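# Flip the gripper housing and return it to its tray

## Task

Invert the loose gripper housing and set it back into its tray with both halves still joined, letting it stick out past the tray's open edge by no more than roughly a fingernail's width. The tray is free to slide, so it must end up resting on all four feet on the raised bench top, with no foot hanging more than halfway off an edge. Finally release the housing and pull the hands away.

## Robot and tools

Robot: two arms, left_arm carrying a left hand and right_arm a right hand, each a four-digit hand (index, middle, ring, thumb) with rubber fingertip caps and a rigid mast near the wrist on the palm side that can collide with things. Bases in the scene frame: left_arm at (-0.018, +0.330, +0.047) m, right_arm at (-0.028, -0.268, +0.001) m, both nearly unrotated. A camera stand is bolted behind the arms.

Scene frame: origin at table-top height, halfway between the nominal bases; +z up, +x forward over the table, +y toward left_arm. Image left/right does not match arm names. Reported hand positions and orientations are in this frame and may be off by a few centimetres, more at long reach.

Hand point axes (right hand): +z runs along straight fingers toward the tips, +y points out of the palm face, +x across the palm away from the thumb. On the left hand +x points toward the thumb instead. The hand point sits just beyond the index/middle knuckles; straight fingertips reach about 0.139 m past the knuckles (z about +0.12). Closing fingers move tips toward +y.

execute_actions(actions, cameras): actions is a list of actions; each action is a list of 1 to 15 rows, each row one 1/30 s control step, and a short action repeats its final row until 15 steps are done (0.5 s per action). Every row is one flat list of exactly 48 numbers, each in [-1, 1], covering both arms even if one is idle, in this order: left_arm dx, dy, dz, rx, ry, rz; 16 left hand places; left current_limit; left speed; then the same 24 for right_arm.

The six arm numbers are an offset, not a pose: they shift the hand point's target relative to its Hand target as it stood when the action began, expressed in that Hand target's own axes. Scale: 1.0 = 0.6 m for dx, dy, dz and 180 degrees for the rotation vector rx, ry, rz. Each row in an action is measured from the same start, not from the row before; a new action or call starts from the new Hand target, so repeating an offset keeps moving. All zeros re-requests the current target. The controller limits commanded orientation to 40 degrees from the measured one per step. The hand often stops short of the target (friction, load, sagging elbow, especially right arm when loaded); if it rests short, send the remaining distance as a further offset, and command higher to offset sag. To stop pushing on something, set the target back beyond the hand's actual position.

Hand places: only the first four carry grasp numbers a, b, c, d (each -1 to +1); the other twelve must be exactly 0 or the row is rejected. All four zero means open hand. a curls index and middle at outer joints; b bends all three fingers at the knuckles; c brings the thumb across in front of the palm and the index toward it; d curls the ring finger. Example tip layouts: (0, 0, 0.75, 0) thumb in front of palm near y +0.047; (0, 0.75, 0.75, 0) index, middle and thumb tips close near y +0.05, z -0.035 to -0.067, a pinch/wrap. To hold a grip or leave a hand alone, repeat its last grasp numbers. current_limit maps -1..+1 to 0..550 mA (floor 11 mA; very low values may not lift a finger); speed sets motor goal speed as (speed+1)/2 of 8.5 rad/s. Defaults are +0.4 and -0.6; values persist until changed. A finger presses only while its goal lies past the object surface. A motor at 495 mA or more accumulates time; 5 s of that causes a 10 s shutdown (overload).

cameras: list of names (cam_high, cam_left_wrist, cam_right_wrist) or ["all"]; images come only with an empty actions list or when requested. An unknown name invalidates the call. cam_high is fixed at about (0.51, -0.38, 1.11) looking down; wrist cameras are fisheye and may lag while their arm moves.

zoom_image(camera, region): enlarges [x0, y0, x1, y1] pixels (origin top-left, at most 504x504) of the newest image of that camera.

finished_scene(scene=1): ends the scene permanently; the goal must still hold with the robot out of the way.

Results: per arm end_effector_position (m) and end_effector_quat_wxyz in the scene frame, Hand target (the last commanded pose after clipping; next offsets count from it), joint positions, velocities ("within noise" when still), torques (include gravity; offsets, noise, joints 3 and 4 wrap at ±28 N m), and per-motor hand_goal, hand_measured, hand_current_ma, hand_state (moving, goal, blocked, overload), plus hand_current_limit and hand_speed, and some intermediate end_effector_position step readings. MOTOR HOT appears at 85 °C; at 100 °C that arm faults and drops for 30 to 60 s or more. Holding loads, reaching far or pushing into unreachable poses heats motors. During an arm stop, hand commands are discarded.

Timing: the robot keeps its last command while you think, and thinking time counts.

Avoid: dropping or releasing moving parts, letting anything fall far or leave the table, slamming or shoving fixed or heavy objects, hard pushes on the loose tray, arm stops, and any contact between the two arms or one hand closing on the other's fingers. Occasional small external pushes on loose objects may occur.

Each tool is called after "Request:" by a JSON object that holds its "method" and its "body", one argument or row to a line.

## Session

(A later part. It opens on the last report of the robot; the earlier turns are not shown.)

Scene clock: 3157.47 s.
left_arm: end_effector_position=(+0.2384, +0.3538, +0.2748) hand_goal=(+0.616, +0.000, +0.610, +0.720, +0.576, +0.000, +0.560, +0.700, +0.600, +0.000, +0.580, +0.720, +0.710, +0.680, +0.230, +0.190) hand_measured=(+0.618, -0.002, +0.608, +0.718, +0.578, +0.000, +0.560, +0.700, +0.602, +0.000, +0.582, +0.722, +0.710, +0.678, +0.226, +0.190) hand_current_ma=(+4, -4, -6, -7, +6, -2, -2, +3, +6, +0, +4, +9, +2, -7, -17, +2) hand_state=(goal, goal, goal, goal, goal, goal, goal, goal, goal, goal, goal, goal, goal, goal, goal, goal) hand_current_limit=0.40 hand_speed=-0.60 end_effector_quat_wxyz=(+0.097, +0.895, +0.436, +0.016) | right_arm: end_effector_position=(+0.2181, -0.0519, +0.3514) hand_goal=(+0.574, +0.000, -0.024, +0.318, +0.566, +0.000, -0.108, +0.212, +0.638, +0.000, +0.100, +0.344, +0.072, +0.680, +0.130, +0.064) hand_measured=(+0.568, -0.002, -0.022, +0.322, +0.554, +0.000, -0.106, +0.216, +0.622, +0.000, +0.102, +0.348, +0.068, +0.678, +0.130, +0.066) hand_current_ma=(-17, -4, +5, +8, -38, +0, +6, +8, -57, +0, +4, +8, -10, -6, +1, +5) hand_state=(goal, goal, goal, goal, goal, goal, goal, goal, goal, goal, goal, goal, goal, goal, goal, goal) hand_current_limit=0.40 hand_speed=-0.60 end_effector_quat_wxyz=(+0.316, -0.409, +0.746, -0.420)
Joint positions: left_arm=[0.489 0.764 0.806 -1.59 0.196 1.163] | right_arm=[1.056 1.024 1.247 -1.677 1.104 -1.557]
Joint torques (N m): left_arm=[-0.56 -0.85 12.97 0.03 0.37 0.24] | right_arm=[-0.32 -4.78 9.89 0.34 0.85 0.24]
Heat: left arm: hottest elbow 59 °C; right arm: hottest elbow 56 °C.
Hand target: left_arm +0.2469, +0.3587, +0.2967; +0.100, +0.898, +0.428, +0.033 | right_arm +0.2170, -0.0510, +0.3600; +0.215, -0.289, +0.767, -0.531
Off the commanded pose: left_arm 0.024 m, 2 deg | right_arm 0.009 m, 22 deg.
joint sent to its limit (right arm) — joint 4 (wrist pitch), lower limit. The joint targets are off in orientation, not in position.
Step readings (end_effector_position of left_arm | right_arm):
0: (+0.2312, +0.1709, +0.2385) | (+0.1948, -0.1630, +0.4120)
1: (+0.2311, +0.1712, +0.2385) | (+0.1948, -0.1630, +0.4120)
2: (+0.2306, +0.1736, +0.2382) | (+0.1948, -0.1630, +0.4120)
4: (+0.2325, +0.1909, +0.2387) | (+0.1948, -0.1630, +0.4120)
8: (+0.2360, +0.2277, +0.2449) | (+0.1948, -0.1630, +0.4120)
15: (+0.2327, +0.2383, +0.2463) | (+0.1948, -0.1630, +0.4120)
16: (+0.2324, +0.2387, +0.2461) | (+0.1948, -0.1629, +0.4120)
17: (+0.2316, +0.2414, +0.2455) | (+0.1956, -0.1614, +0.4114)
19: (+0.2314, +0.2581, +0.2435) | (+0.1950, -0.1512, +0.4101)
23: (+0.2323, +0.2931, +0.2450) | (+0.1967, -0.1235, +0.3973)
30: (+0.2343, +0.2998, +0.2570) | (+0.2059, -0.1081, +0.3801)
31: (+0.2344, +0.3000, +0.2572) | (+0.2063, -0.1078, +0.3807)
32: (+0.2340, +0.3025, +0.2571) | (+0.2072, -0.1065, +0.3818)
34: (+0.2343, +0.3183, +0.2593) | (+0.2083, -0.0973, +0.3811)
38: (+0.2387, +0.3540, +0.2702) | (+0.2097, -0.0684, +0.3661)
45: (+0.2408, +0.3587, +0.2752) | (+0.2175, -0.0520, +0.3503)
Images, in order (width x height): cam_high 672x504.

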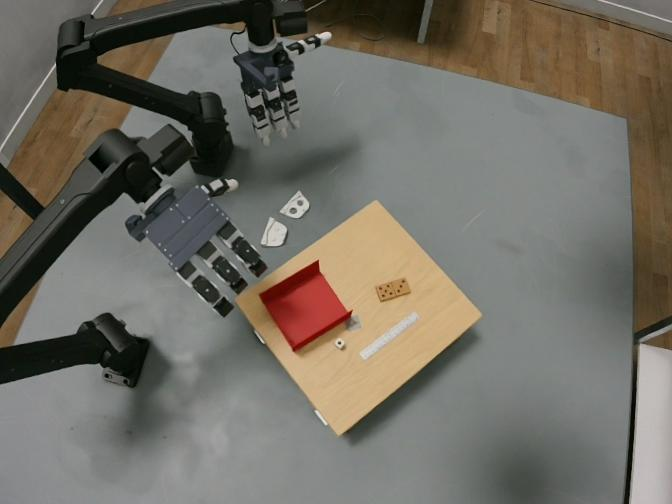

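Request:
{"method": "execute_actions", "body": {
  "actions": [
    [[0,0,0,0,0,0,0,0.1,0,0,0,0,0,0,0,0,0,0,0,0,0,0,0.4,-0.6,-0.0778,0.0606,-0.0362,-0.0014,-0.0574,-0.021,0.42,0.08,0.75,0.3,0,0,0,0,0,0,0,0,0,0,0,0,0.4,-0.6]],
    [[0,0,0,0,0,0,0,0.1,0,0,0,0,0,0,0,0,0,0,0,0,0,0,0.4,-0.6,-0.0868,0.0552,-0.0213,-0.0014,-0.0574,-0.021,0.42,0.08,0.75,0.3,0,0,0,0,0,0,0,0,0,0,0,0,0.4,-0.6]],
    [[0,0,0,0,0,0,0,0.1,0,0,0,0,0,0,0,0,0,0,0,0,0,0,0.4,-0.6,-0.0927,0.0493,-0.005,-0.0014,-0.0574,-0.021,0.42,0.08,0.75,0.3,0,0,0,0,0,0,0,0,0,0,0,0,0.4,-0.6]]
  ],
  "cameras": ["all"]
}}

Scene clock: 3168.53 s.
left_arm: end_effector_position=(+0.2381, +0.3529, +0.2748) hand_goal=(+0.616, +0.000, +0.610, +0.720, +0.576, +0.000, +0.560, +0.700, +0.600, +0.000, +0.580, +0.720, +0.710, +0.680, +0.230, +0.190) hand_measured=(+0.618, -0.002, +0.608, +0.718, +0.578, +0.000, +0.560, +0.700, +0.602, +0.000, +0.582, +0.722, +0.710, +0.678, +0.226, +0.190) hand_current_ma=(+4, -4, -6, -7, +6, -2, -2, +3, +6, +0, +4, +9, +2, -7, -17, +2) hand_state=(goal, goal, goal, goal, goal, goal, goal, goal, goal, goal, goal, goal, goal, goal, goal, goal) hand_current_limit=0.40 hand_speed=-0.60 end_effector_quat_wxyz=(+0.099, +0.896, +0.433, +0.015) | right_arm: end_effector_position=(+0.2526, +0.1167, +0.2707) hand_goal=(+0.452, +0.000, -0.216, +0.318, +0.566, +0.000, -0.108, +0.316, +0.724, +0.000, +0.100, +0.344, -0.522, +0.680, +0.042, +0.010) hand_measured=(+0.448, -0.002, -0.214, +0.322, +0.554, +0.000, -0.106, +0.314, +0.706, +0.000, +0.102, +0.348, -0.522, +0.678, +0.044, +0.012) hand_current_ma=(-14, -4, +7, +8, -35, +0, +5, -6, -59, +0, +2, +8, +0, -6, +4, +6) hand_state=(goal, goal, goal, goal, goal, goal, goal, goal, goal, goal, goal, goal, goal, goal, goal, goal) hand_current_limit=0.40 hand_speed=-0.60 end_effector_quat_wxyz=(+0.343, -0.498, +0.649, -0.461)
Joint positions: left_arm=[0.491 0.766 0.806 -1.592 0.2 1.17] | right_arm=[1.192 1.419 1.331 -1.29 1.217 -1.79]
Joint torques (N m): left_arm=[-0.38 0.03 13.07 0.17 0.38 0.28] | right_arm=[-1.38 -11.87 10.06 0.83 0.74 0]
Heat: left arm: hottest elbow 60 °C; right arm: hottest elbow 56 °C.
Hand target: left_arm +0.2469, +0.3587, +0.2967; +0.100, +0.898, +0.428, +0.034 | right_arm +0.2554, +0.1174, +0.2831; +0.357, -0.495, +0.653, -0.449
Off the commanded pose: left_arm 0.024 m, 2 deg | right_arm 0.013 m, 2 deg.
Step readings (end_effector_position of left_arm | right_arm):
0: (+0.2384, +0.3537, +0.2748) | (+0.2181, -0.0519, +0.3514)
1: (+0.2384, +0.3536, +0.2748) | (+0.2183, -0.0518, +0.3516)
2: (+0.2384, +0.3535, +0.2749) | (+0.2190, -0.0502, +0.3518)
4: (+0.2385, +0.3534, +0.2751) | (+0.2211, -0.0434, +0.3498)
8: (+0.2382, +0.3533, +0.2749) | (+0.2218, -0.0166, +0.3264)
15: (+0.2381, +0.3531, +0.2748) | (+0.2256, -0.0032, +0.3075)
16: (+0.2382, +0.3530, +0.2748) | (+0.2261, -0.0031, +0.3087)
17: (+0.2381, +0.3530, +0.2748) | (+0.2272, -0.0014, +0.3102)
19: (+0.2381, +0.3530, +0.2748) | (+0.2312, +0.0076, +0.3133)
23: (+0.2381, +0.3530, +0.2748) | (+0.2355, +0.0369, +0.3033)
30: (+0.2381, +0.3529, +0.2748) | (+0.2368, +0.0494, +0.2827)
31: (+0.2381, +0.3529, +0.2748) | (+0.2373, +0.0500, +0.2836)
32: (+0.2381, +0.3529, +0.2748) | (+0.2393, +0.0530, +0.2851)
34: (+0.2381, +0.3529, +0.2748) | (+0.2443, +0.0646, +0.2867)
38: (+0.2381, +0.3529, +0.2748) | (+0.2498, +0.0931, +0.2798)
45: (+0.2381, +0.3529, +0.2748) | (+0.2527, +0.1130, +0.2713)
camera_calibration:
cam_left_wrist: T_world_to_cam=[[-0.983553, -0.17801, -0.0306003, 0.268004], [-0.157289, 0.760829, 0.629603, -0.456197], [-0.0887943, 0.624061, -0.776314, 0.136874], [0, 0, 0, 1]] pos_world=[0.203995, 0.309378, 0.401681]
cam_right_wrist: T_world_to_cam=[[-0.0475999, 0.811178, -0.582859, 0.0997442], [-0.448445, 0.504053, 0.738124, -0.208832], [0.892542, 0.296515, 0.339776, -0.230209], [0, 0, 0, 1]] pos_world=[0.116569, 0.0926122, 0.2905]

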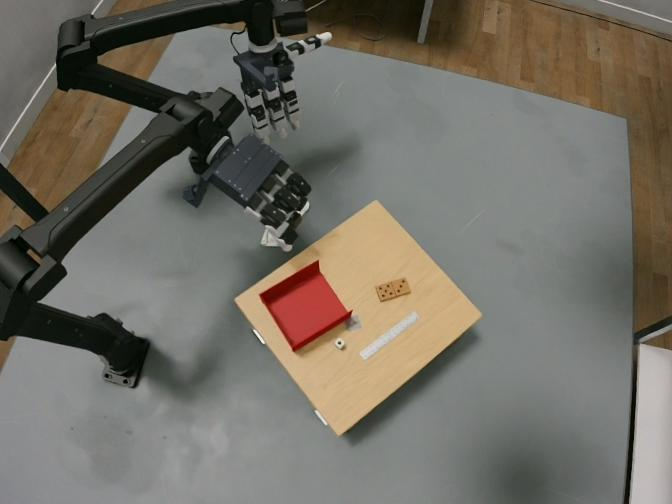

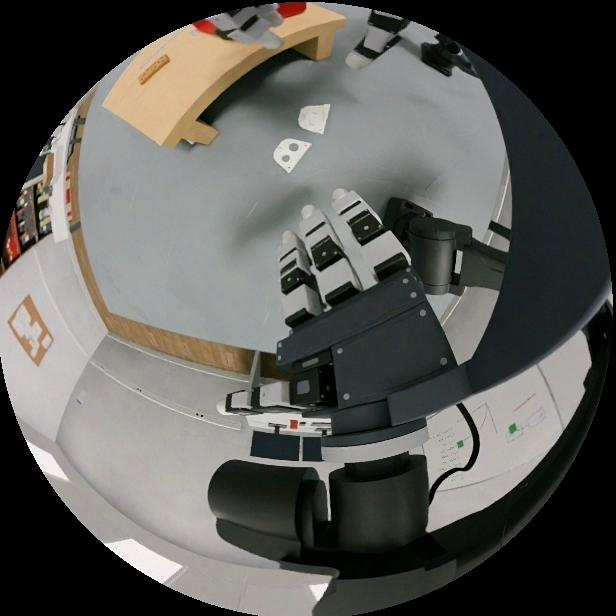

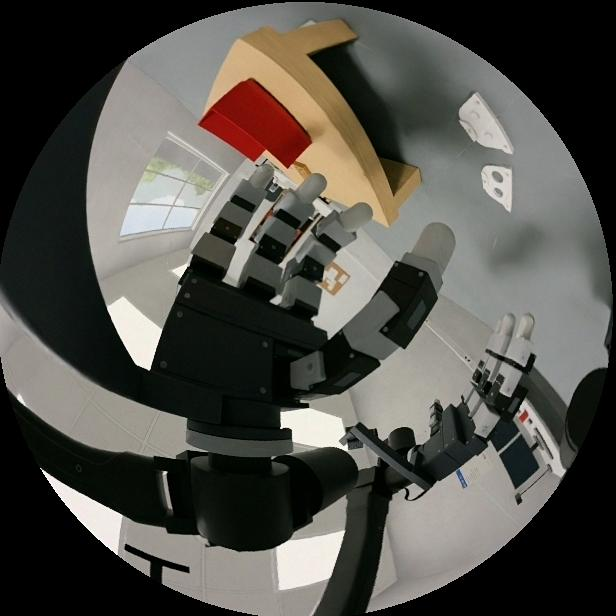

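Request:
{"method": "execute_actions", "body": {
  "actions": [
    [[0,0,0,0,0,0,0,0.1,0,0,0,0,0,0,0,0,0,0,0,0,0,0,0.4,-0.6,-0.0952,0.0431,0.0118,-0.0014,-0.0574,-0.021,0.42,0.08,0.75,0.3,0,0,0,0,0,0,0,0,0,0,0,0,0.4,-0.6]],
    [[0,0,0,0,0,0,0,0.1,0,0,0,0,0,0,0,0,0,0,0,0,0,0,0.4,-0.6,0,0,0,0,0,0,0.42,0.08,0.75,0.3,0,0,0,0,0,0,0,0,0,0,0,0,0.4,-0.6]]
  ],
  "cameras": ["all"]
}}

Request:
{"method": "zoom_image", "body": {
  "camera": "cam_high",
  "region": [220, 120, 360, 260]
}}

Scene clock: 3175.67 s.
left_arm: end_effector_position=(+0.2381, +0.3529, +0.2748) hand_goal=(+0.616, +0.000, +0.610, +0.720, +0.576, +0.000, +0.560, +0.700, +0.600, +0.000, +0.580, +0.720, +0.710, +0.680, +0.230, +0.190) hand_measured=(+0.618, -0.002, +0.608, +0.718, +0.578, +0.000, +0.560, +0.700, +0.602, +0.000, +0.582, +0.722, +0.710, +0.678, +0.226, +0.190) hand_current_ma=(+4, -4, -6, -7, +6, -2, -2, +3, +6, +0, +4, +9, +2, -7, -17, +2) hand_state=(goal, goal, goal, goal, goal, goal, goal, goal, goal, goal, goal, goal, goal, goal, goal, goal) hand_current_limit=0.40 hand_speed=-0.60 end_effector_quat_wxyz=(+0.099, +0.896, +0.433, +0.015) | right_arm: end_effector_position=(+0.2636, +0.1728, +0.2586) hand_goal=(+0.452, +0.000, -0.216, +0.318, +0.566, +0.000, -0.108, +0.316, +0.724, +0.000, +0.100, +0.344, -0.522, +0.680, +0.042, +0.010) hand_measured=(+0.448, -0.002, -0.214, +0.322, +0.554, +0.000, -0.106, +0.314, +0.706, +0.000, +0.102, +0.348, -0.522, +0.678, +0.044, +0.012) hand_current_ma=(-14, -4, +7, +8, -35, +0, +5, -6, -59, +0, +2, +8, -1, -6, +4, +6) hand_state=(goal, goal, goal, goal, goal, goal, goal, goal, goal, goal, goal, goal, goal, goal, goal, goal) hand_current_limit=0.40 hand_speed=-0.60 end_effector_quat_wxyz=(+0.376, -0.534, +0.629, -0.422)
Joint positions: left_arm=[0.491 0.766 0.806 -1.592 0.2 1.17] | right_arm=[1.192 1.463 1.331 -0.946 1.149 -2.079]
Joint torques (N m): left_arm=[-1.2 -0.62 13.11 0.12 0.4 0.18] | right_arm=[-1.2 -11.11 9.48 1.43 0.64 0.02]
Heat: left arm: hottest elbow 61 °C; right arm: hottest elbow 56 °C.
Hand target: left_arm +0.2469, +0.3587, +0.2967; +0.100, +0.898, +0.428, +0.034 | right_arm +0.2679, +0.1737, +0.2576; +0.398, -0.556, +0.603, -0.412
Off the commanded pose: left_arm 0.024 m, 2 deg | right_arm 0.005 m, 5 deg.
joint sent to its limit (right arm) — joint 6 (wrist roll), lower limit. The joint targets are off in orientation, not in position.
Step readings (end_effector_position of left_arm | right_arm):
0: (+0.2381, +0.3529, +0.2748) | (+0.2526, +0.1167, +0.2707)
1: (+0.2381, +0.3529, +0.2748) | (+0.2526, +0.1171, +0.2707)
2: (+0.2381, +0.3529, +0.2748) | (+0.2535, +0.1208, +0.2711)
4: (+0.2381, +0.3529, +0.2748) | (+0.2571, +0.1337, +0.2715)
8: (+0.2381, +0.3529, +0.2748) | (+0.2629, +0.1595, +0.2662)
15: (+0.2381, +0.3529, +0.2748) | (+0.2643, +0.1727, +0.2593)
16: (+0.2381, +0.3529, +0.2748) | (+0.2643, +0.1730, +0.2593)
17: (+0.2381, +0.3529, +0.2748) | (+0.2642, +0.1732, +0.2593)
19: (+0.2381, +0.3529, +0.2748) | (+0.2638, +0.1733, +0.2590)
23: (+0.2381, +0.3529, +0.2748) | (+0.2637, +0.1732, +0.2589)
30: (+0.2381, +0.3529, +0.2748) | (+0.2637, +0.1729, +0.2586)
camera_calibration:
cam_left_wrist: T_world_to_cam=[[-0.983553, -0.17801, -0.0306003, 0.268004], [-0.157289, 0.760829, 0.629603, -0.456197], [-0.0887943, 0.624061, -0.776314, 0.136874], [0, 0, 0, 1]] pos_world=[0.203995, 0.309378, 0.401681]
cam_right_wrist: T_world_to_cam=[[-0.15743, 0.820958, -0.548857, 0.0661413], [-0.495303, 0.415184, 0.763084, -0.201997], [0.854337, 0.391983, 0.34126, -0.259339], [0, 0, 0, 1]] pos_world=[0.131926, 0.131223, 0.278944]

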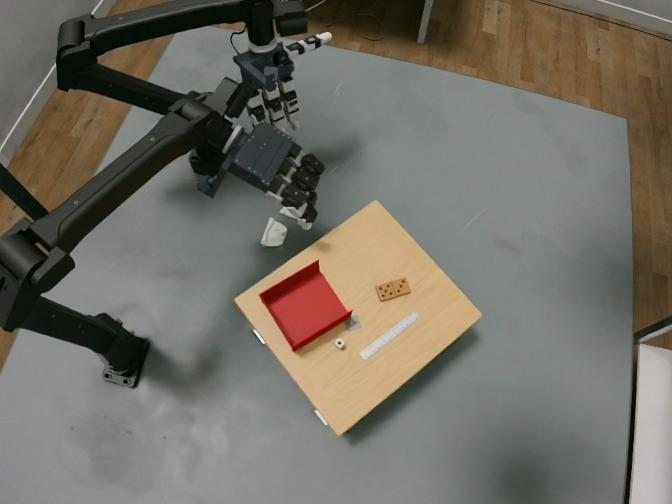

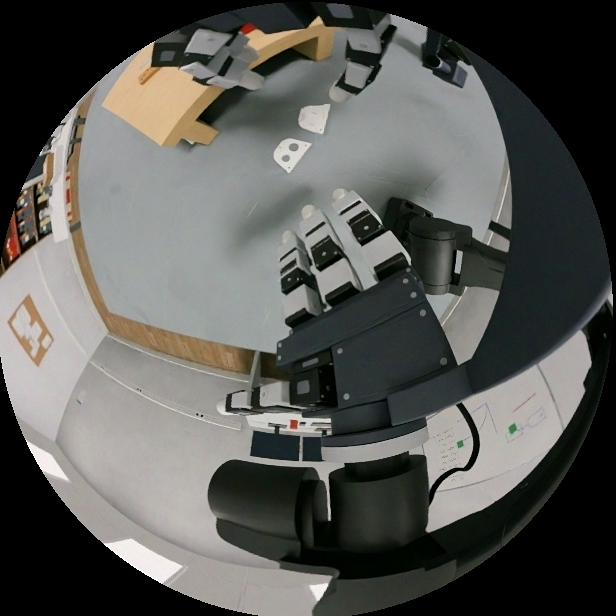

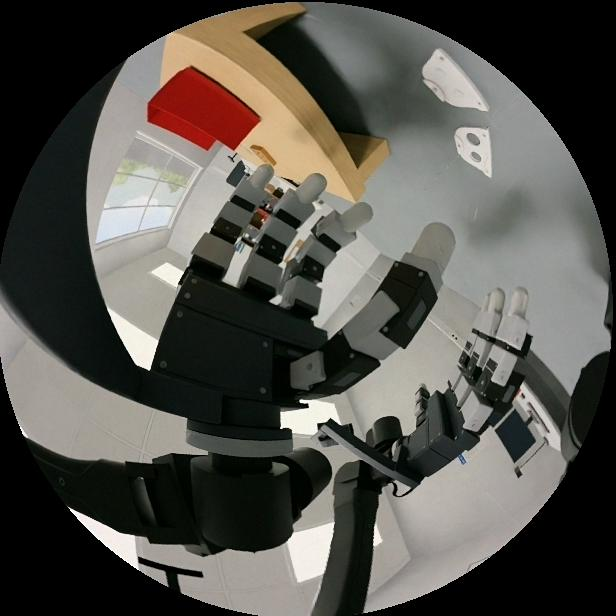

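Scaled by 3.600 from the camera's 672x504 image, which has a finer 960x720 frame.

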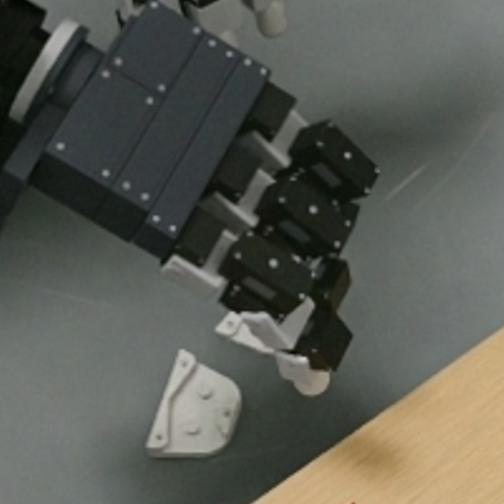

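Request:
{"method": "execute_actions", "body": {
  "actions": [
    [[0,0,0,0,0,0,0,0.1,0,0,0,0,0,0,0,0,0,0,0,0,0,0,0.4,-0.6,0.0025,0.1021,0.0373,0.0008,0.0313,0.0114,0.42,0.08,0.75,0.3,0,0,0,0,0,0,0,0,0,0,0,0,0.4,-0.6]],
    [[0,0,0,0,0,0,0,0.1,0,0,0,0,0,0,0,0,0,0,0,0,0,0,0.4,-0.6,0.0025,0.1021,0.0373,0,0,0,0.42,0.08,0.75,0.3,0,0,0,0,0,0,0,0,0,0,0,0,0.4,-0.6]]
  ],
  "cameras": ["all"]
}}

Request:
{"method": "zoom_image", "body": {
  "camera": "cam_high",
  "region": [220, 140, 360, 280]
}}

Request:
{"method": "zoom_image", "body": {
  "camera": "cam_left_wrist",
  "region": [240, 20, 440, 220]
}}

Scene clock: 3204.70 s.
left_arm: end_effector_position=(+0.2381, +0.3529, +0.2748) hand_goal=(+0.616, +0.000, +0.610, +0.720, +0.576, +0.000, +0.560, +0.700, +0.600, +0.000, +0.580, +0.720, +0.710, +0.680, +0.230, +0.190) hand_measured=(+0.618, -0.002, +0.608, +0.718, +0.578, +0.000, +0.560, +0.700, +0.602, +0.000, +0.582, +0.722, +0.710, +0.678, +0.226, +0.190) hand_current_ma=(+4, -4, -6, -7, +6, -2, -2, +3, +6, +0, +4, +9, +2, -7, -17, +2) hand_state=(goal, goal, goal, goal, goal, goal, goal, goal, goal, goal, goal, goal, goal, goal, goal, goal) hand_current_limit=0.40 hand_speed=-0.60 end_effector_quat_wxyz=(+0.099, +0.896, +0.433, +0.015) | right_arm: end_effector_position=(+0.2603, +0.1741, +0.1347) hand_goal=(+0.452, +0.000, -0.216, +0.318, +0.566, +0.000, -0.108, +0.316, +0.724, +0.000, +0.100, +0.344, -0.522, +0.680, +0.042, +0.010) hand_measured=(+0.446, -0.002, -0.214, +0.322, +0.556, +0.000, -0.106, +0.314, +0.722, +0.000, +0.096, +0.338, -0.524, +0.678, +0.042, +0.012) hand_current_ma=(-17, -4, +6, +8, -32, +0, +4, -6, -7, +0, -12, -14, -3, -5, +2, +6) hand_state=(goal, goal, goal, goal, goal, goal, goal, goal, goal, goal, goal, goal, goal, goal, goal, goal) hand_current_limit=0.40 hand_speed=-0.60 end_effector_quat_wxyz=(+0.379, -0.528, +0.626, -0.432)
Joint positions: left_arm=[0.491 0.766 0.806 -1.592 0.2 1.17] | right_arm=[1.207 1.569 1.105 -0.644 1.181 -2.046]
Joint torques (N m): left_arm=[-0.26 -0.38 12.98 0.16 0.41 0.23] | right_arm=[-1.73 -11.58 8.17 1.44 0.61 0.14]
Heat: left arm: hottest elbow 64 °C; right arm: hottest elbow 55 °C.
Hand target: left_arm +0.2469, +0.3587, +0.2967; +0.100, +0.898, +0.428, +0.034 | right_arm +0.2679, +0.1737, +0.1272; +0.376, -0.523, +0.631, -0.432
Off the commanded pose: left_arm 0.024 m, 2 deg | right_arm 0.011 m, 1 deg.
Step readings (end_effector_position of left_arm | right_arm):
0: (+0.2381, +0.3529, +0.2748) | (+0.2636, +0.1728, +0.2586)
1: (+0.2381, +0.3529, +0.2748) | (+0.2636, +0.1728, +0.2582)
2: (+0.2381, +0.3529, +0.2748) | (+0.2645, +0.1729, +0.2562)
4: (+0.2381, +0.3529, +0.2748) | (+0.2658, +0.1716, +0.2475)
8: (+0.2381, +0.3529, +0.2748) | (+0.2638, +0.1643, +0.2117)
15: (+0.2381, +0.3529, +0.2748) | (+0.2650, +0.1672, +0.1878)
16: (+0.2381, +0.3529, +0.2748) | (+0.2654, +0.1679, +0.1883)
17: (+0.2381, +0.3529, +0.2748) | (+0.2664, +0.1694, +0.1877)
19: (+0.2381, +0.3529, +0.2748) | (+0.2673, +0.1713, +0.1817)
23: (+0.2381, +0.3529, +0.2748) | (+0.2639, +0.1721, +0.1728)
30: (+0.2381, +0.3529, +0.2748) | (+0.2621, +0.1756, +0.1540)
camera_calibration:
cam_left_wrist: T_world_to_cam=[[-0.983553, -0.17801, -0.0306003, 0.268004], [-0.157289, 0.760829, 0.629603, -0.456197], [-0.0887943, 0.624061, -0.776314, 0.136874], [0, 0, 0, 1]] pos_world=[0.203995, 0.309378, 0.401681]
cam_right_wrist: T_world_to_cam=[[-0.137361, 0.818558, -0.557759, -0.00699674], [-0.506375, 0.425922, 0.749783, -0.106739], [0.851303, 0.385426, 0.355992, -0.214911], [0, 0, 0, 1]] pos_world=[0.127943, 0.134022, 0.152635]

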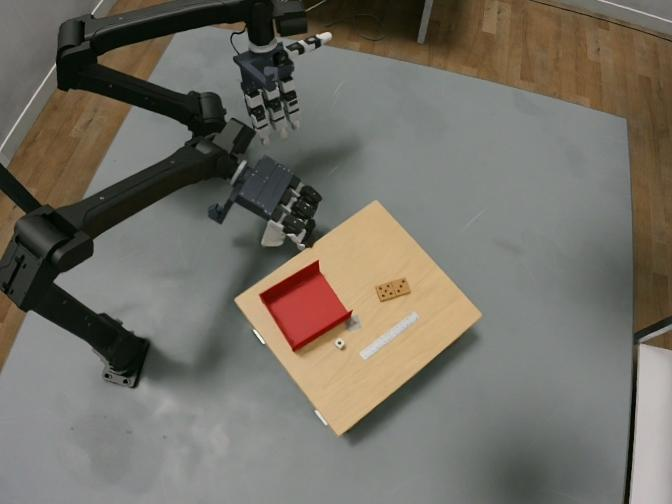

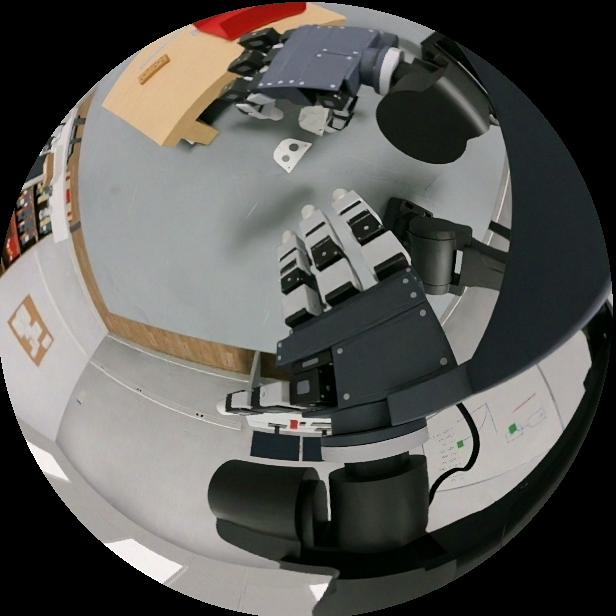

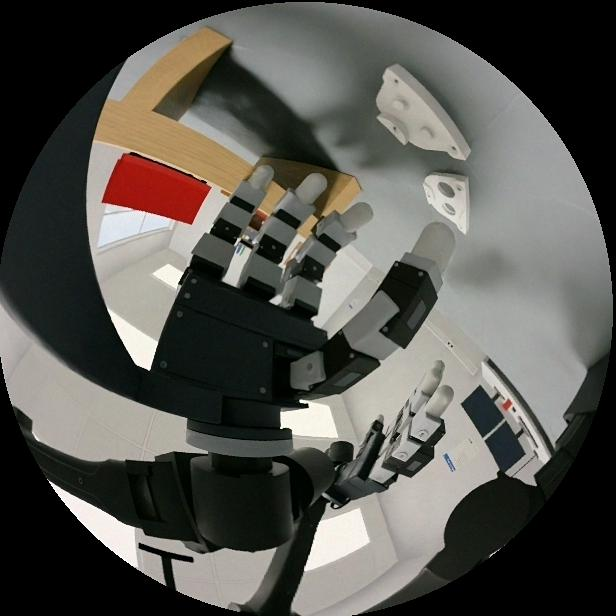

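Scaled by 3.600 from the camera's 672x504 image, which has a finer 960x720 frame.

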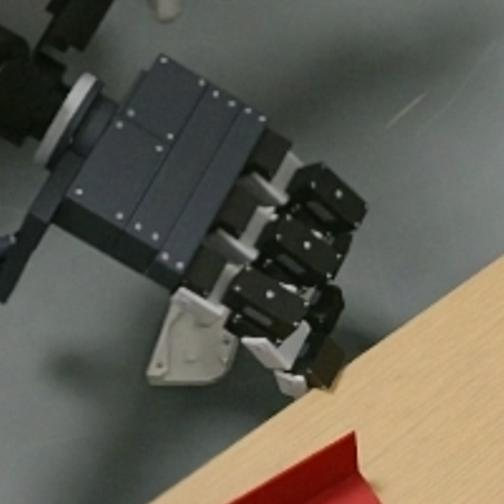

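Scaled by 2.520 from the camera's 616x616 image, which has a finer 880x880 frame.

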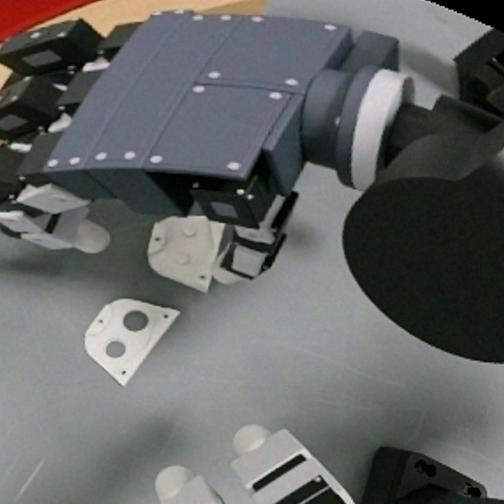

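Request:
{"method": "execute_actions", "body": {
  "actions": [
    [[0,0,0,0,0,0,0,0.1,0,0,0,0,0,0,0,0,0,0,0,0,0,0,0.4,-0.6,0.0018,0.0765,0.028,0,0,0,0.42,0.08,0.75,0.6,0,0,0,0,0,0,0,0,0,0,0,0,0.4,-0.6]],
    [[0,0,0,0,0,0,0,0.1,0,0,0,0,0,0,0,0,0,0,0,0,0,0,0.4,-0.6,0.0007,0.0282,0.0103,0,0,0,0.42,0.08,0.75,0.6,0,0,0,0,0,0,0,0,0,0,0,0,0.4,-0.6]]
  ],
  "cameras": ["all"]
}}

Request:
{"method": "zoom_image", "body": {
  "camera": "cam_high",
  "region": [230, 170, 330, 270]
}}

Request:
{"method": "zoom_image", "body": {
  "camera": "cam_left_wrist",
  "region": [240, 40, 400, 200]
}}

Request:
{"method": "zoom_image", "body": {
  "camera": "cam_right_wrist",
  "region": [240, 20, 540, 320]
}}

Scene clock: 3224.60 s.
left_arm: end_effector_position=(+0.2381, +0.3529, +0.2748) hand_goal=(+0.616, +0.000, +0.610, +0.720, +0.576, +0.000, +0.560, +0.700, +0.600, +0.000, +0.580, +0.720, +0.710, +0.680, +0.230, +0.190) hand_measured=(+0.618, -0.002, +0.608, +0.718, +0.578, +0.000, +0.560, +0.700, +0.602, +0.000, +0.582, +0.722, +0.710, +0.678, +0.226, +0.190) hand_current_ma=(+4, -4, -6, -7, +6, -2, -2, +3, +6, +0, +4, +9, +2, -7, -17, +2) hand_state=(goal, goal, goal, goal, goal, goal, goal, goal, goal, goal, goal, goal, goal, goal, goal, goal) hand_current_limit=0.40 hand_speed=-0.60 end_effector_quat_wxyz=(+0.099, +0.896, +0.433, +0.015) | right_arm: end_effector_position=(+0.2656, +0.1789, +0.1153) hand_goal=(+0.482, +0.000, -0.246, +0.318, +0.626, +0.000, -0.108, +0.316, +0.590, +0.000, -0.380, +0.014, -0.522, +0.680, +0.042, +0.010) hand_measured=(+0.468, -0.002, -0.244, +0.322, +0.608, +0.000, -0.106, +0.314, +0.996, -0.026, -0.350, +0.018, -0.524, +0.678, +0.042, +0.012) hand_current_ma=(-49, -4, +7, +8, -60, +0, +4, -6, +385, -74, +101, +9, -3, -5, +2, +6) hand_state=(goal, goal, goal, goal, goal, goal, goal, goal, blocked, blocked, blocked, goal, goal, goal, goal, goal) hand_current_limit=0.40 hand_speed=-0.60 end_effector_quat_wxyz=(+0.404, -0.507, +0.622, -0.439)
Joint positions: left_arm=[0.491 0.766 0.806 -1.592 0.2 1.17] | right_arm=[1.214 1.599 1.049 -0.481 1.228 -2.077]
Joint torques (N m): left_arm=[-0.62 0.03 13.08 0.13 0.38 0.26] | right_arm=[-2.14 -6.42 5.63 1.68 -1.01 0.58]
Heat: left arm: hottest elbow 65 °C; right arm: hottest elbow 56 °C.
Hand target: left_arm +0.2469, +0.3587, +0.2967; +0.100, +0.898, +0.428, +0.034 | right_arm +0.2679, +0.1735, +0.0602; +0.376, -0.523, +0.631, -0.433
Off the commanded pose: left_arm 0.024 m, 2 deg | right_arm 0.055 m, 4 deg.
Step readings (end_effector_position of left_arm | right_arm):
0: (+0.2381, +0.3529, +0.2748) | (+0.2603, +0.1741, +0.1347)
1: (+0.2381, +0.3529, +0.2748) | (+0.2604, +0.1742, +0.1345)
2: (+0.2381, +0.3529, +0.2748) | (+0.2609, +0.1746, +0.1340)
4: (+0.2381, +0.3529, +0.2748) | (+0.2637, +0.1756, +0.1337)
8: (+0.2381, +0.3529, +0.2748) | (+0.2667, +0.1774, +0.1323)
15: (+0.2381, +0.3529, +0.2748) | (+0.2665, +0.1778, +0.1227)
16: (+0.2381, +0.3529, +0.2748) | (+0.2662, +0.1776, +0.1217)
17: (+0.2381, +0.3529, +0.2748) | (+0.2660, +0.1778, +0.1207)
19: (+0.2381, +0.3529, +0.2748) | (+0.2653, +0.1784, +0.1184)
23: (+0.2381, +0.3529, +0.2748) | (+0.2657, +0.1787, +0.1155)
30: (+0.2381, +0.3529, +0.2748) | (+0.2657, +0.1788, +0.1153)
camera_calibration:
cam_left_wrist: T_world_to_cam=[[-0.983553, -0.17801, -0.0306003, 0.268004], [-0.157289, 0.760829, 0.629603, -0.456197], [-0.0887943, 0.624061, -0.776314, 0.136874], [0, 0, 0, 1]] pos_world=[0.203995, 0.309378, 0.401681]
cam_right_wrist: T_world_to_cam=[[-0.0995305, 0.835807, -0.539926, -0.0362085], [-0.548175, 0.406793, 0.730769, -0.074793], [0.83042, 0.368708, 0.417681, -0.212746], [0, 0, 0, 1]] pos_world=[0.132065, 0.13913, 0.123966]

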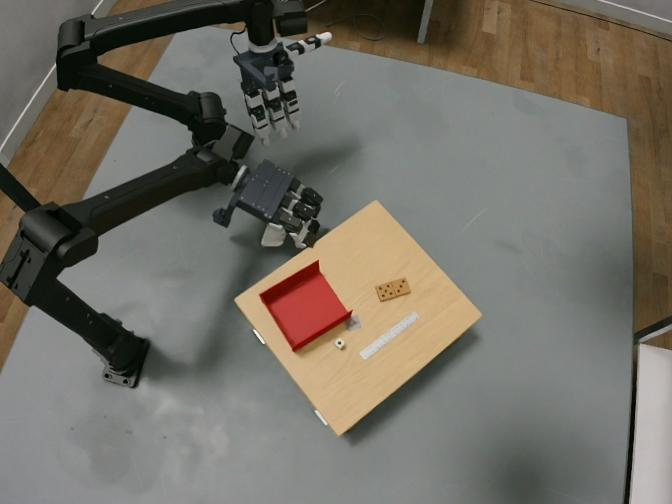

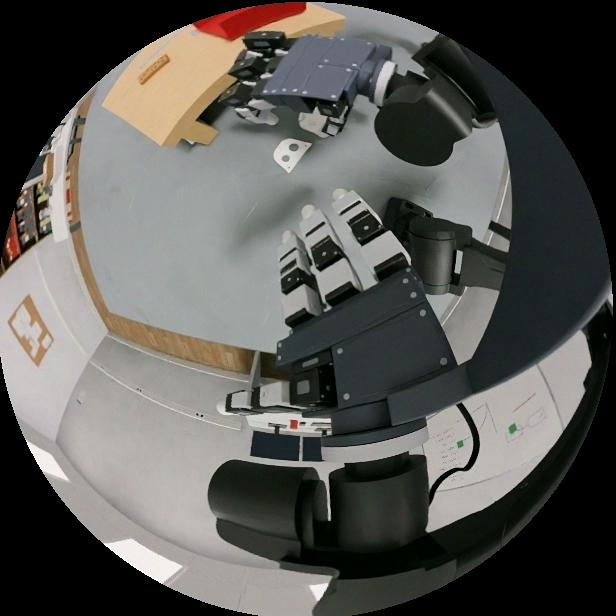

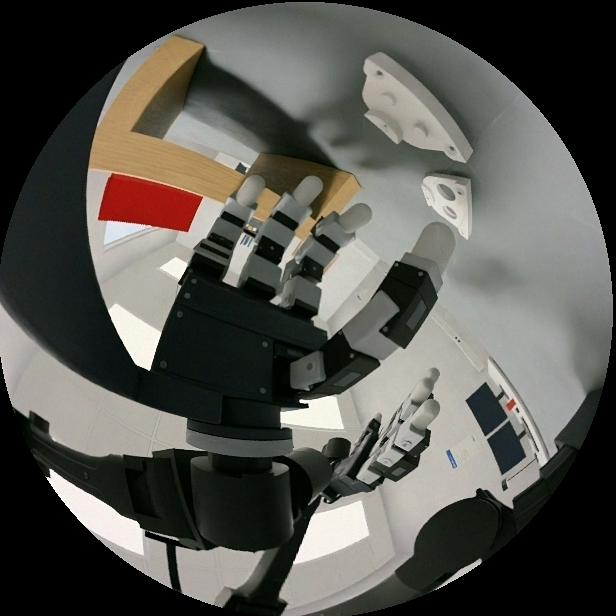

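Scaled by 5.040 from the camera's 672x504 image, which has a finer 960x720 frame.

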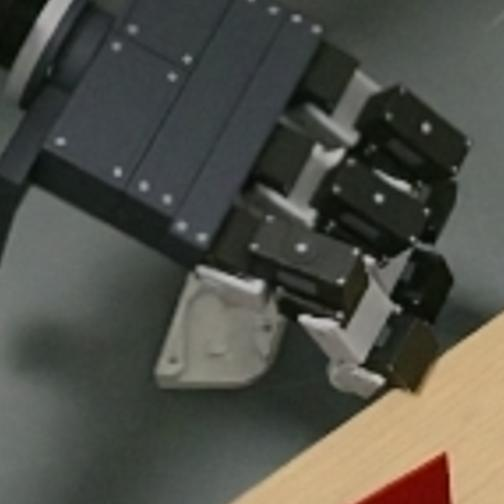

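Scaled by 3.150 from the camera's 616x616 image, which has a finer 880x880 frame.

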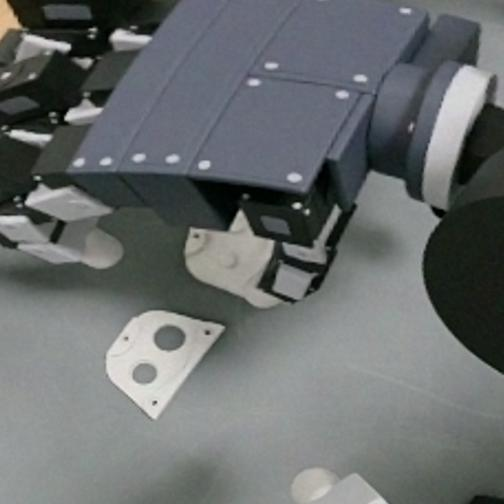

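Scaled by 1.680 from the camera's 616x616 image, which has a finer 880x880 frame.

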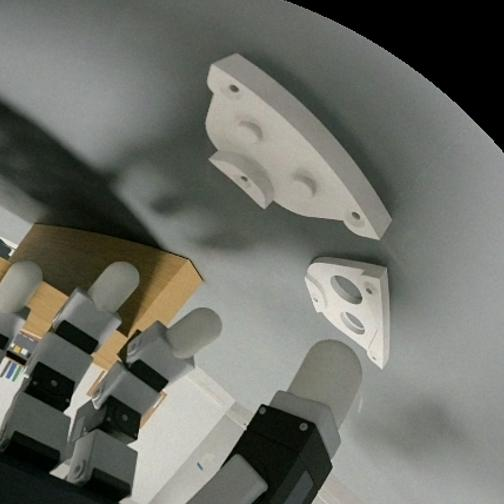

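Request:
{"method": "execute_actions", "body": {
  "actions": [
    [[0,0,0,0,0,0,0,0.1,0,0,0,0,0,0,0,0,0,0,0,0,0,0,0.4,-0.6,-0.002,-0.141,-0.0515,0,0,0,0.42,0.08,0.75,0.3,0,0,0,0,0,0,0,0,0,0,0,0,0.4,-0.6]],
    [[0,0,0,0,0,0,0,0.1,0,0,0,0,0,0,0,0,0,0,0,0,0,0,0.4,-0.6,0,0.017,-0.047,0,0,0,0.42,0.08,0.75,0.3,0,0,0,0,0,0,0,0,0,0,0,0,0.4,-0.6]]
  ],
  "cameras": ["cam_high","cam_left_wrist"]
}}

Request:
{"method": "zoom_image", "body": {
  "camera": "cam_high",
  "region": [220, 140, 360, 280]
}}

Scene clock: 3231.50 s.
left_arm: end_effector_position=(+0.2381, +0.3529, +0.2748) hand_goal=(+0.616, +0.000, +0.610, +0.720, +0.576, +0.000, +0.560, +0.700, +0.600, +0.000, +0.580, +0.720, +0.710, +0.680, +0.230, +0.190) hand_measured=(+0.618, -0.002, +0.608, +0.718, +0.578, +0.000, +0.560, +0.700, +0.602, +0.000, +0.582, +0.722, +0.710, +0.678, +0.226, +0.190) hand_current_ma=(+4, -4, -6, -7, +6, -2, -2, +3, +6, +0, +4, +9, +2, -7, -17, +2) hand_state=(goal, goal, goal, goal, goal, goal, goal, goal, goal, goal, goal, goal, goal, goal, goal, goal) hand_current_limit=0.40 hand_speed=-0.60 end_effector_quat_wxyz=(+0.099, +0.896, +0.433, +0.015) | right_arm: end_effector_position=(+0.2340, +0.1594, +0.1322) hand_goal=(+0.452, +0.000, -0.216, +0.318, +0.566, +0.000, -0.108, +0.316, +0.724, +0.000, +0.100, +0.344, -0.522, +0.680, +0.042, +0.010) hand_measured=(+0.446, -0.002, -0.218, +0.322, +0.560, +0.000, -0.106, +0.314, +0.714, +0.004, +0.094, +0.340, -0.524, +0.678, +0.042, +0.012) hand_current_ma=(-14, -4, -6, +8, -19, +0, +4, -6, -30, +8, -16, -8, -3, -5, +2, +6) hand_state=(goal, goal, goal, goal, goal, goal, goal, goal, goal, goal, goal, goal, goal, goal, goal, goal) hand_current_limit=0.40 hand_speed=-0.60 end_effector_quat_wxyz=(+0.361, -0.535, +0.623, -0.442)
Joint positions: left_arm=[0.491 0.766 0.806 -1.592 0.2 1.17] | right_arm=[1.252 1.557 1.104 -0.83 1.198 -1.904]
Joint torques (N m): left_arm=[-0.38 -0.38 12.92 0.06 0.38 0.24] | right_arm=[-0.62 -11.34 12.08 0.16 0.86 0.2]
Heat: left arm: hottest elbow 66 °C; right arm: hottest elbow 55 °C.
Hand target: left_arm +0.2469, +0.3587, +0.2967; +0.100, +0.898, +0.428, +0.034 | right_arm +0.2382, +0.1779, +0.1503; +0.376, -0.523, +0.631, -0.432
Off the commanded pose: left_arm 0.024 m, 2 deg | right_arm 0.026 m, 3 deg.
Step readings (end_effector_position of left_arm | right_arm):
0: (+0.2381, +0.3529, +0.2748) | (+0.2656, +0.1789, +0.1153)
1: (+0.2381, +0.3529, +0.2748) | (+0.2656, +0.1788, +0.1152)
2: (+0.2381, +0.3529, +0.2748) | (+0.2649, +0.1779, +0.1154)
4: (+0.2381, +0.3529, +0.2748) | (+0.2598, +0.1754, +0.1157)
8: (+0.2381, +0.3529, +0.2748) | (+0.2554, +0.1692, +0.1229)
15: (+0.2381, +0.3529, +0.2748) | (+0.2571, +0.1675, +0.1341)
16: (+0.2381, +0.3529, +0.2748) | (+0.2569, +0.1670, +0.1339)
17: (+0.2381, +0.3529, +0.2748) | (+0.2560, +0.1663, +0.1340)
19: (+0.2381, +0.3529, +0.2748) | (+0.2513, +0.1631, +0.1334)
23: (+0.2381, +0.3529, +0.2748) | (+0.2409, +0.1590, +0.1310)
30: (+0.2381, +0.3529, +0.2748) | (+0.2335, +0.1580, +0.1302)
camera_calibration:
cam_left_wrist: T_world_to_cam=[[-0.983553, -0.17801, -0.0306003, 0.268004], [-0.157289, 0.760829, 0.629603, -0.456197], [-0.0887943, 0.624061, -0.776314, 0.136874], [0, 0, 0, 1]] pos_world=[0.203995, 0.309378, 0.401681]
Images, in order (width x height): cam_high 672x504, cam_left_wrist 616x616.

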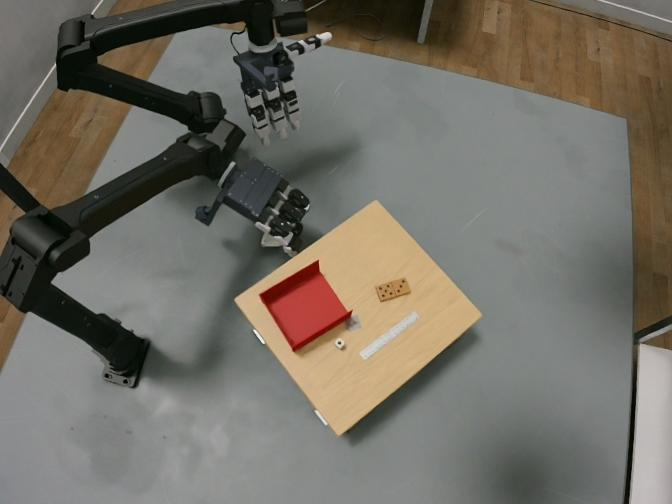

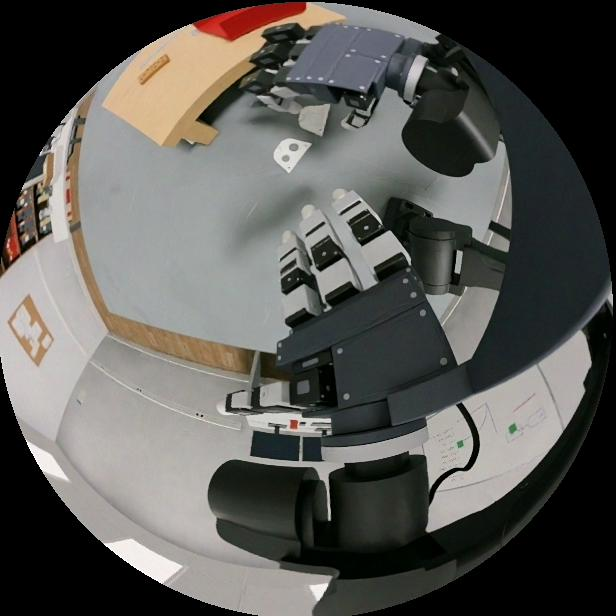

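Scaled by 3.600 from the camera's 672x504 image, which has a finer 960x720 frame.

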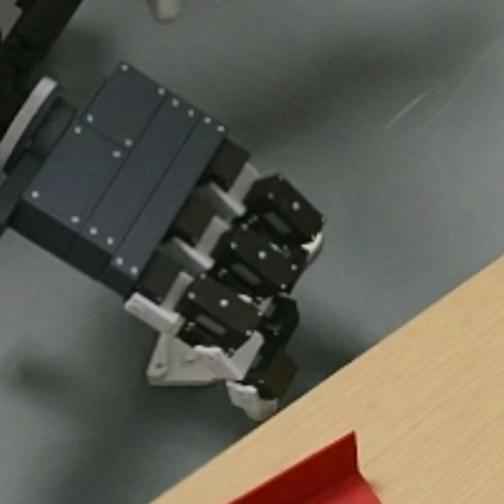

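Request:
{"method": "execute_actions", "body": {
  "actions": [
    [[0,0,0,0,0,0,0,0.1,0,0,0,0,0,0,0,0,0,0,0,0,0,0,0.4,-0.6,0,-0.02,-0.01,0,0,0,0.47,0.05,0.75,0.6,0,0,0,0,0,0,0,0,0,0,0,0,0.4,-0.6]],
    [[0,0,0,0,0,0,0,0.1,0,0,0,0,0,0,0,0,0,0,0,0,0,0,0.4,-0.6,-0.0037,0.0367,0.0618,0,0,0,0.47,0.05,0.75,0.6,0,0,0,0,0,0,0,0,0,0,0,0,0.4,-0.6]],
    [[0,0,0,0,0,0,0,0.1,0,0,0,0,0,0,0,0,0,0,0,0,0,0,0.4,-0.6,0,0.047,0.0172,0,0,0,0.47,0.05,0.75,0.6,0,0,0,0,0,0,0,0,0,0,0,0,0.4,-0.6]]
  ],
  "cameras": ["all"]
}}

Request:
{"method": "zoom_image", "body": {
  "camera": "cam_high",
  "region": [230, 170, 330, 270]
}}

Request:
{"method": "zoom_image", "body": {
  "camera": "cam_left_wrist",
  "region": [240, 40, 400, 200]
}}

Request:
{"method": "zoom_image", "body": {
  "camera": "cam_right_wrist",
  "region": [240, 20, 540, 320]
}}

Scene clock: 3274.80 s.
left_arm: end_effector_position=(+0.2381, +0.3529, +0.2748) hand_goal=(+0.616, +0.000, +0.610, +0.720, +0.576, +0.000, +0.560, +0.700, +0.600, +0.000, +0.580, +0.720, +0.710, +0.680, +0.230, +0.190) hand_measured=(+0.618, -0.002, +0.608, +0.718, +0.578, +0.000, +0.560, +0.700, +0.602, +0.000, +0.582, +0.722, +0.710, +0.678, +0.226, +0.190) hand_current_ma=(+4, -4, -6, -7, +6, -2, -2, +3, +6, +0, +4, +9, +2, -7, -17, +2) hand_state=(goal, goal, goal, goal, goal, goal, goal, goal, goal, goal, goal, goal, goal, goal, goal, goal) hand_current_limit=0.40 hand_speed=-0.60 end_effector_quat_wxyz=(+0.099, +0.896, +0.433, +0.015) | right_arm: end_effector_position=(+0.2629, +0.1742, +0.1029) hand_goal=(+0.528, +0.000, -0.300, +0.264, +0.666, +0.000, -0.182, +0.244, +0.640, +0.000, -0.380, +0.004, -0.518, +0.680, +0.042, -0.002) hand_measured=(+0.514, -0.002, -0.298, +0.268, +0.648, +0.000, -0.180, +0.248, +0.634, +0.004, -0.376, +0.008, -0.520, +0.678, +0.042, +0.000) hand_current_ma=(-48, -4, +7, +9, -59, +0, +5, +8, -18, +6, +7, +10, -5, -5, +2, +7) hand_state=(goal, goal, goal, goal, goal, goal, goal, goal, goal, goal, goal, goal, goal, goal, goal, goal) hand_current_limit=0.40 hand_speed=-0.60 end_effector_quat_wxyz=(+0.375, -0.522, +0.632, -0.433)
Joint positions: left_arm=[0.491 0.766 0.806 -1.592 0.2 1.17] | right_arm=[1.202 1.619 1.076 -0.592 1.181 -2.013]
Joint torques (N m): left_arm=[-0.38 -0.62 13.16 0.14 0.43 0.25] | right_arm=[-1.03 -11.81 8.18 1.29 0.72 -0.01]
Heat: left arm: hottest elbow 67 °C; right arm: hottest elbow 63 °C.
Hand target: left_arm +0.2469, +0.3587, +0.2967; +0.100, +0.898, +0.428, +0.034 | right_arm +0.2643, +0.1766, +0.1003; +0.376, -0.523, +0.631, -0.433
Off the commanded pose: left_arm 0.024 m, 2 deg | right_arm 0.004 m, 0 deg.
Step readings (end_effector_position of left_arm | right_arm):
0: (+0.2381, +0.3529, +0.2748) | (+0.2341, +0.1595, +0.1322)
1: (+0.2381, +0.3529, +0.2748) | (+0.2340, +0.1595, +0.1323)
2: (+0.2381, +0.3529, +0.2748) | (+0.2340, +0.1591, +0.1326)
4: (+0.2381, +0.3529, +0.2748) | (+0.2337, +0.1581, +0.1337)
8: (+0.2381, +0.3529, +0.2748) | (+0.2341, +0.1590, +0.1375)
15: (+0.2381, +0.3529, +0.2748) | (+0.2342, +0.1593, +0.1395)
16: (+0.2381, +0.3529, +0.2748) | (+0.2342, +0.1593, +0.1395)
17: (+0.2381, +0.3529, +0.2748) | (+0.2352, +0.1607, +0.1399)
19: (+0.2381, +0.3529, +0.2748) | (+0.2400, +0.1675, +0.1412)
23: (+0.2381, +0.3529, +0.2748) | (+0.2548, +0.1744, +0.1429)
30: (+0.2381, +0.3529, +0.2748) | (+0.2637, +0.1755, +0.1394)
31: (+0.2381, +0.3529, +0.2748) | (+0.2636, +0.1754, +0.1389)
32: (+0.2381, +0.3529, +0.2748) | (+0.2638, +0.1758, +0.1378)
34: (+0.2381, +0.3529, +0.2748) | (+0.2641, +0.1766, +0.1332)
38: (+0.2381, +0.3529, +0.2748) | (+0.2634, +0.1748, +0.1162)
45: (+0.2381, +0.3529, +0.2748) | (+0.2627, +0.1736, +0.1026)
camera_calibration:
cam_left_wrist: T_world_to_cam=[[-0.983553, -0.17801, -0.0306003, 0.268004], [-0.157289, 0.760829, 0.629603, -0.456197], [-0.0887943, 0.624061, -0.776314, 0.136874], [0, 0, 0, 1]] pos_world=[0.203995, 0.309378, 0.401681]
cam_right_wrist: T_world_to_cam=[[-0.125678, 0.823118, -0.553789, -0.0287216], [-0.496582, 0.431057, 0.75339, -0.0854993], [0.858843, 0.369686, 0.354571, -0.204843], [0, 0, 0, 1]] pos_world=[0.129861, 0.136224, 0.12114]

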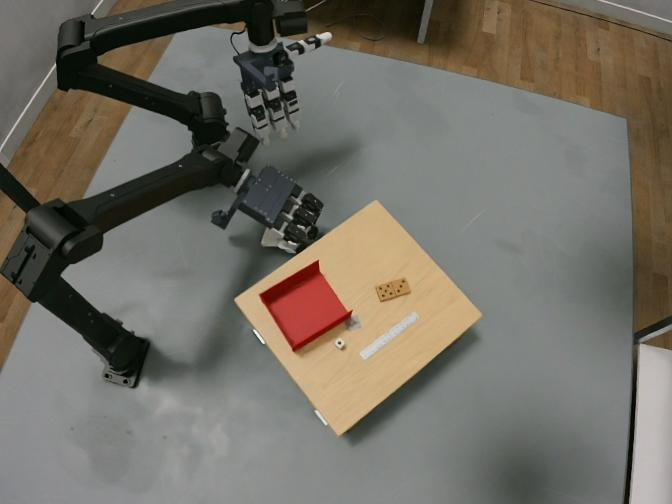

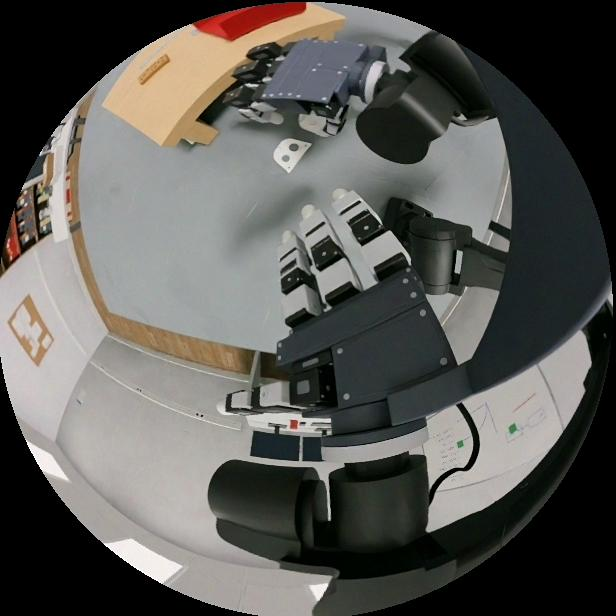

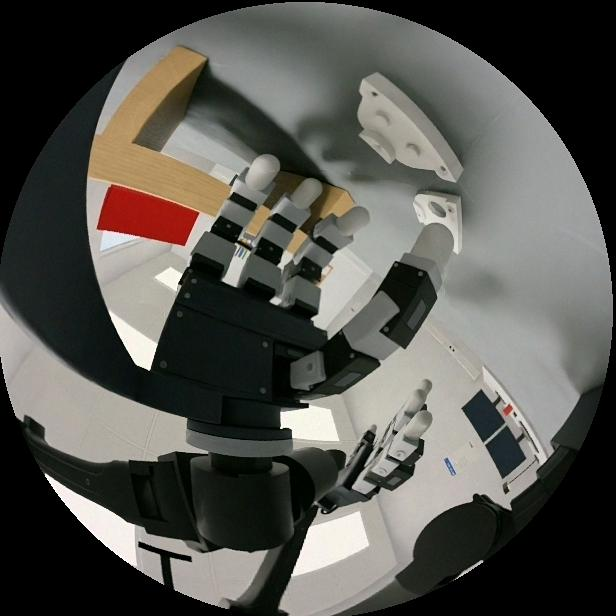

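Scaled by 5.040 from the camera's 672x504 image, which has a finer 960x720 frame.

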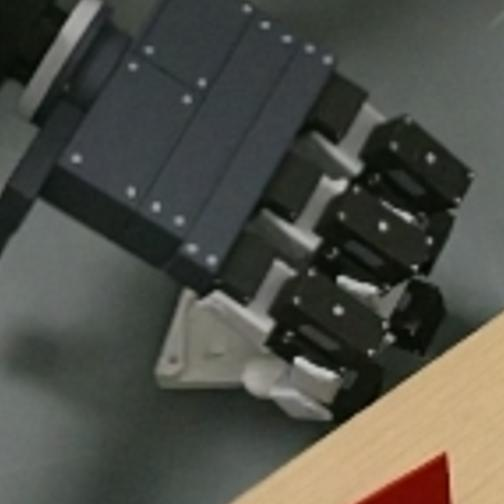

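Scaled by 3.150 from the camera's 616x616 image, which has a finer 880x880 frame.

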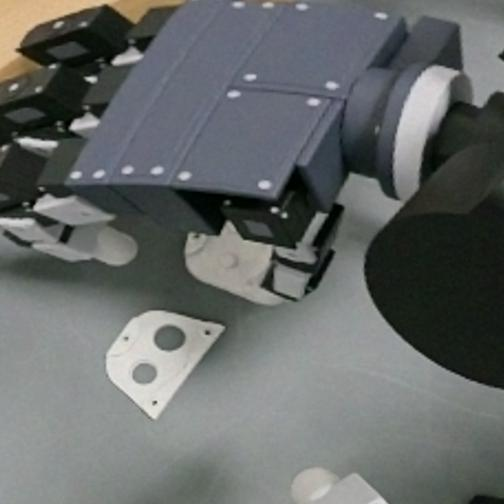

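Scaled by 1.680 from the camera's 616x616 image, which has a finer 880x880 frame.

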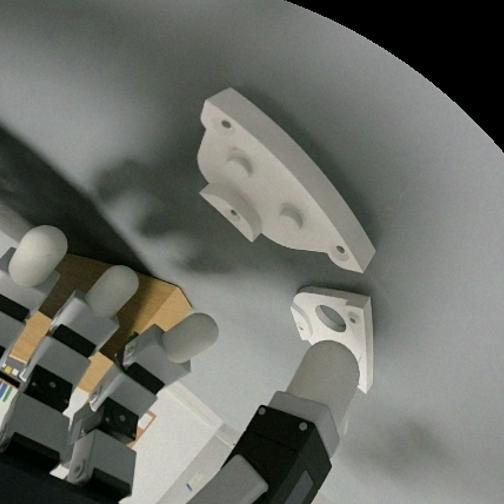

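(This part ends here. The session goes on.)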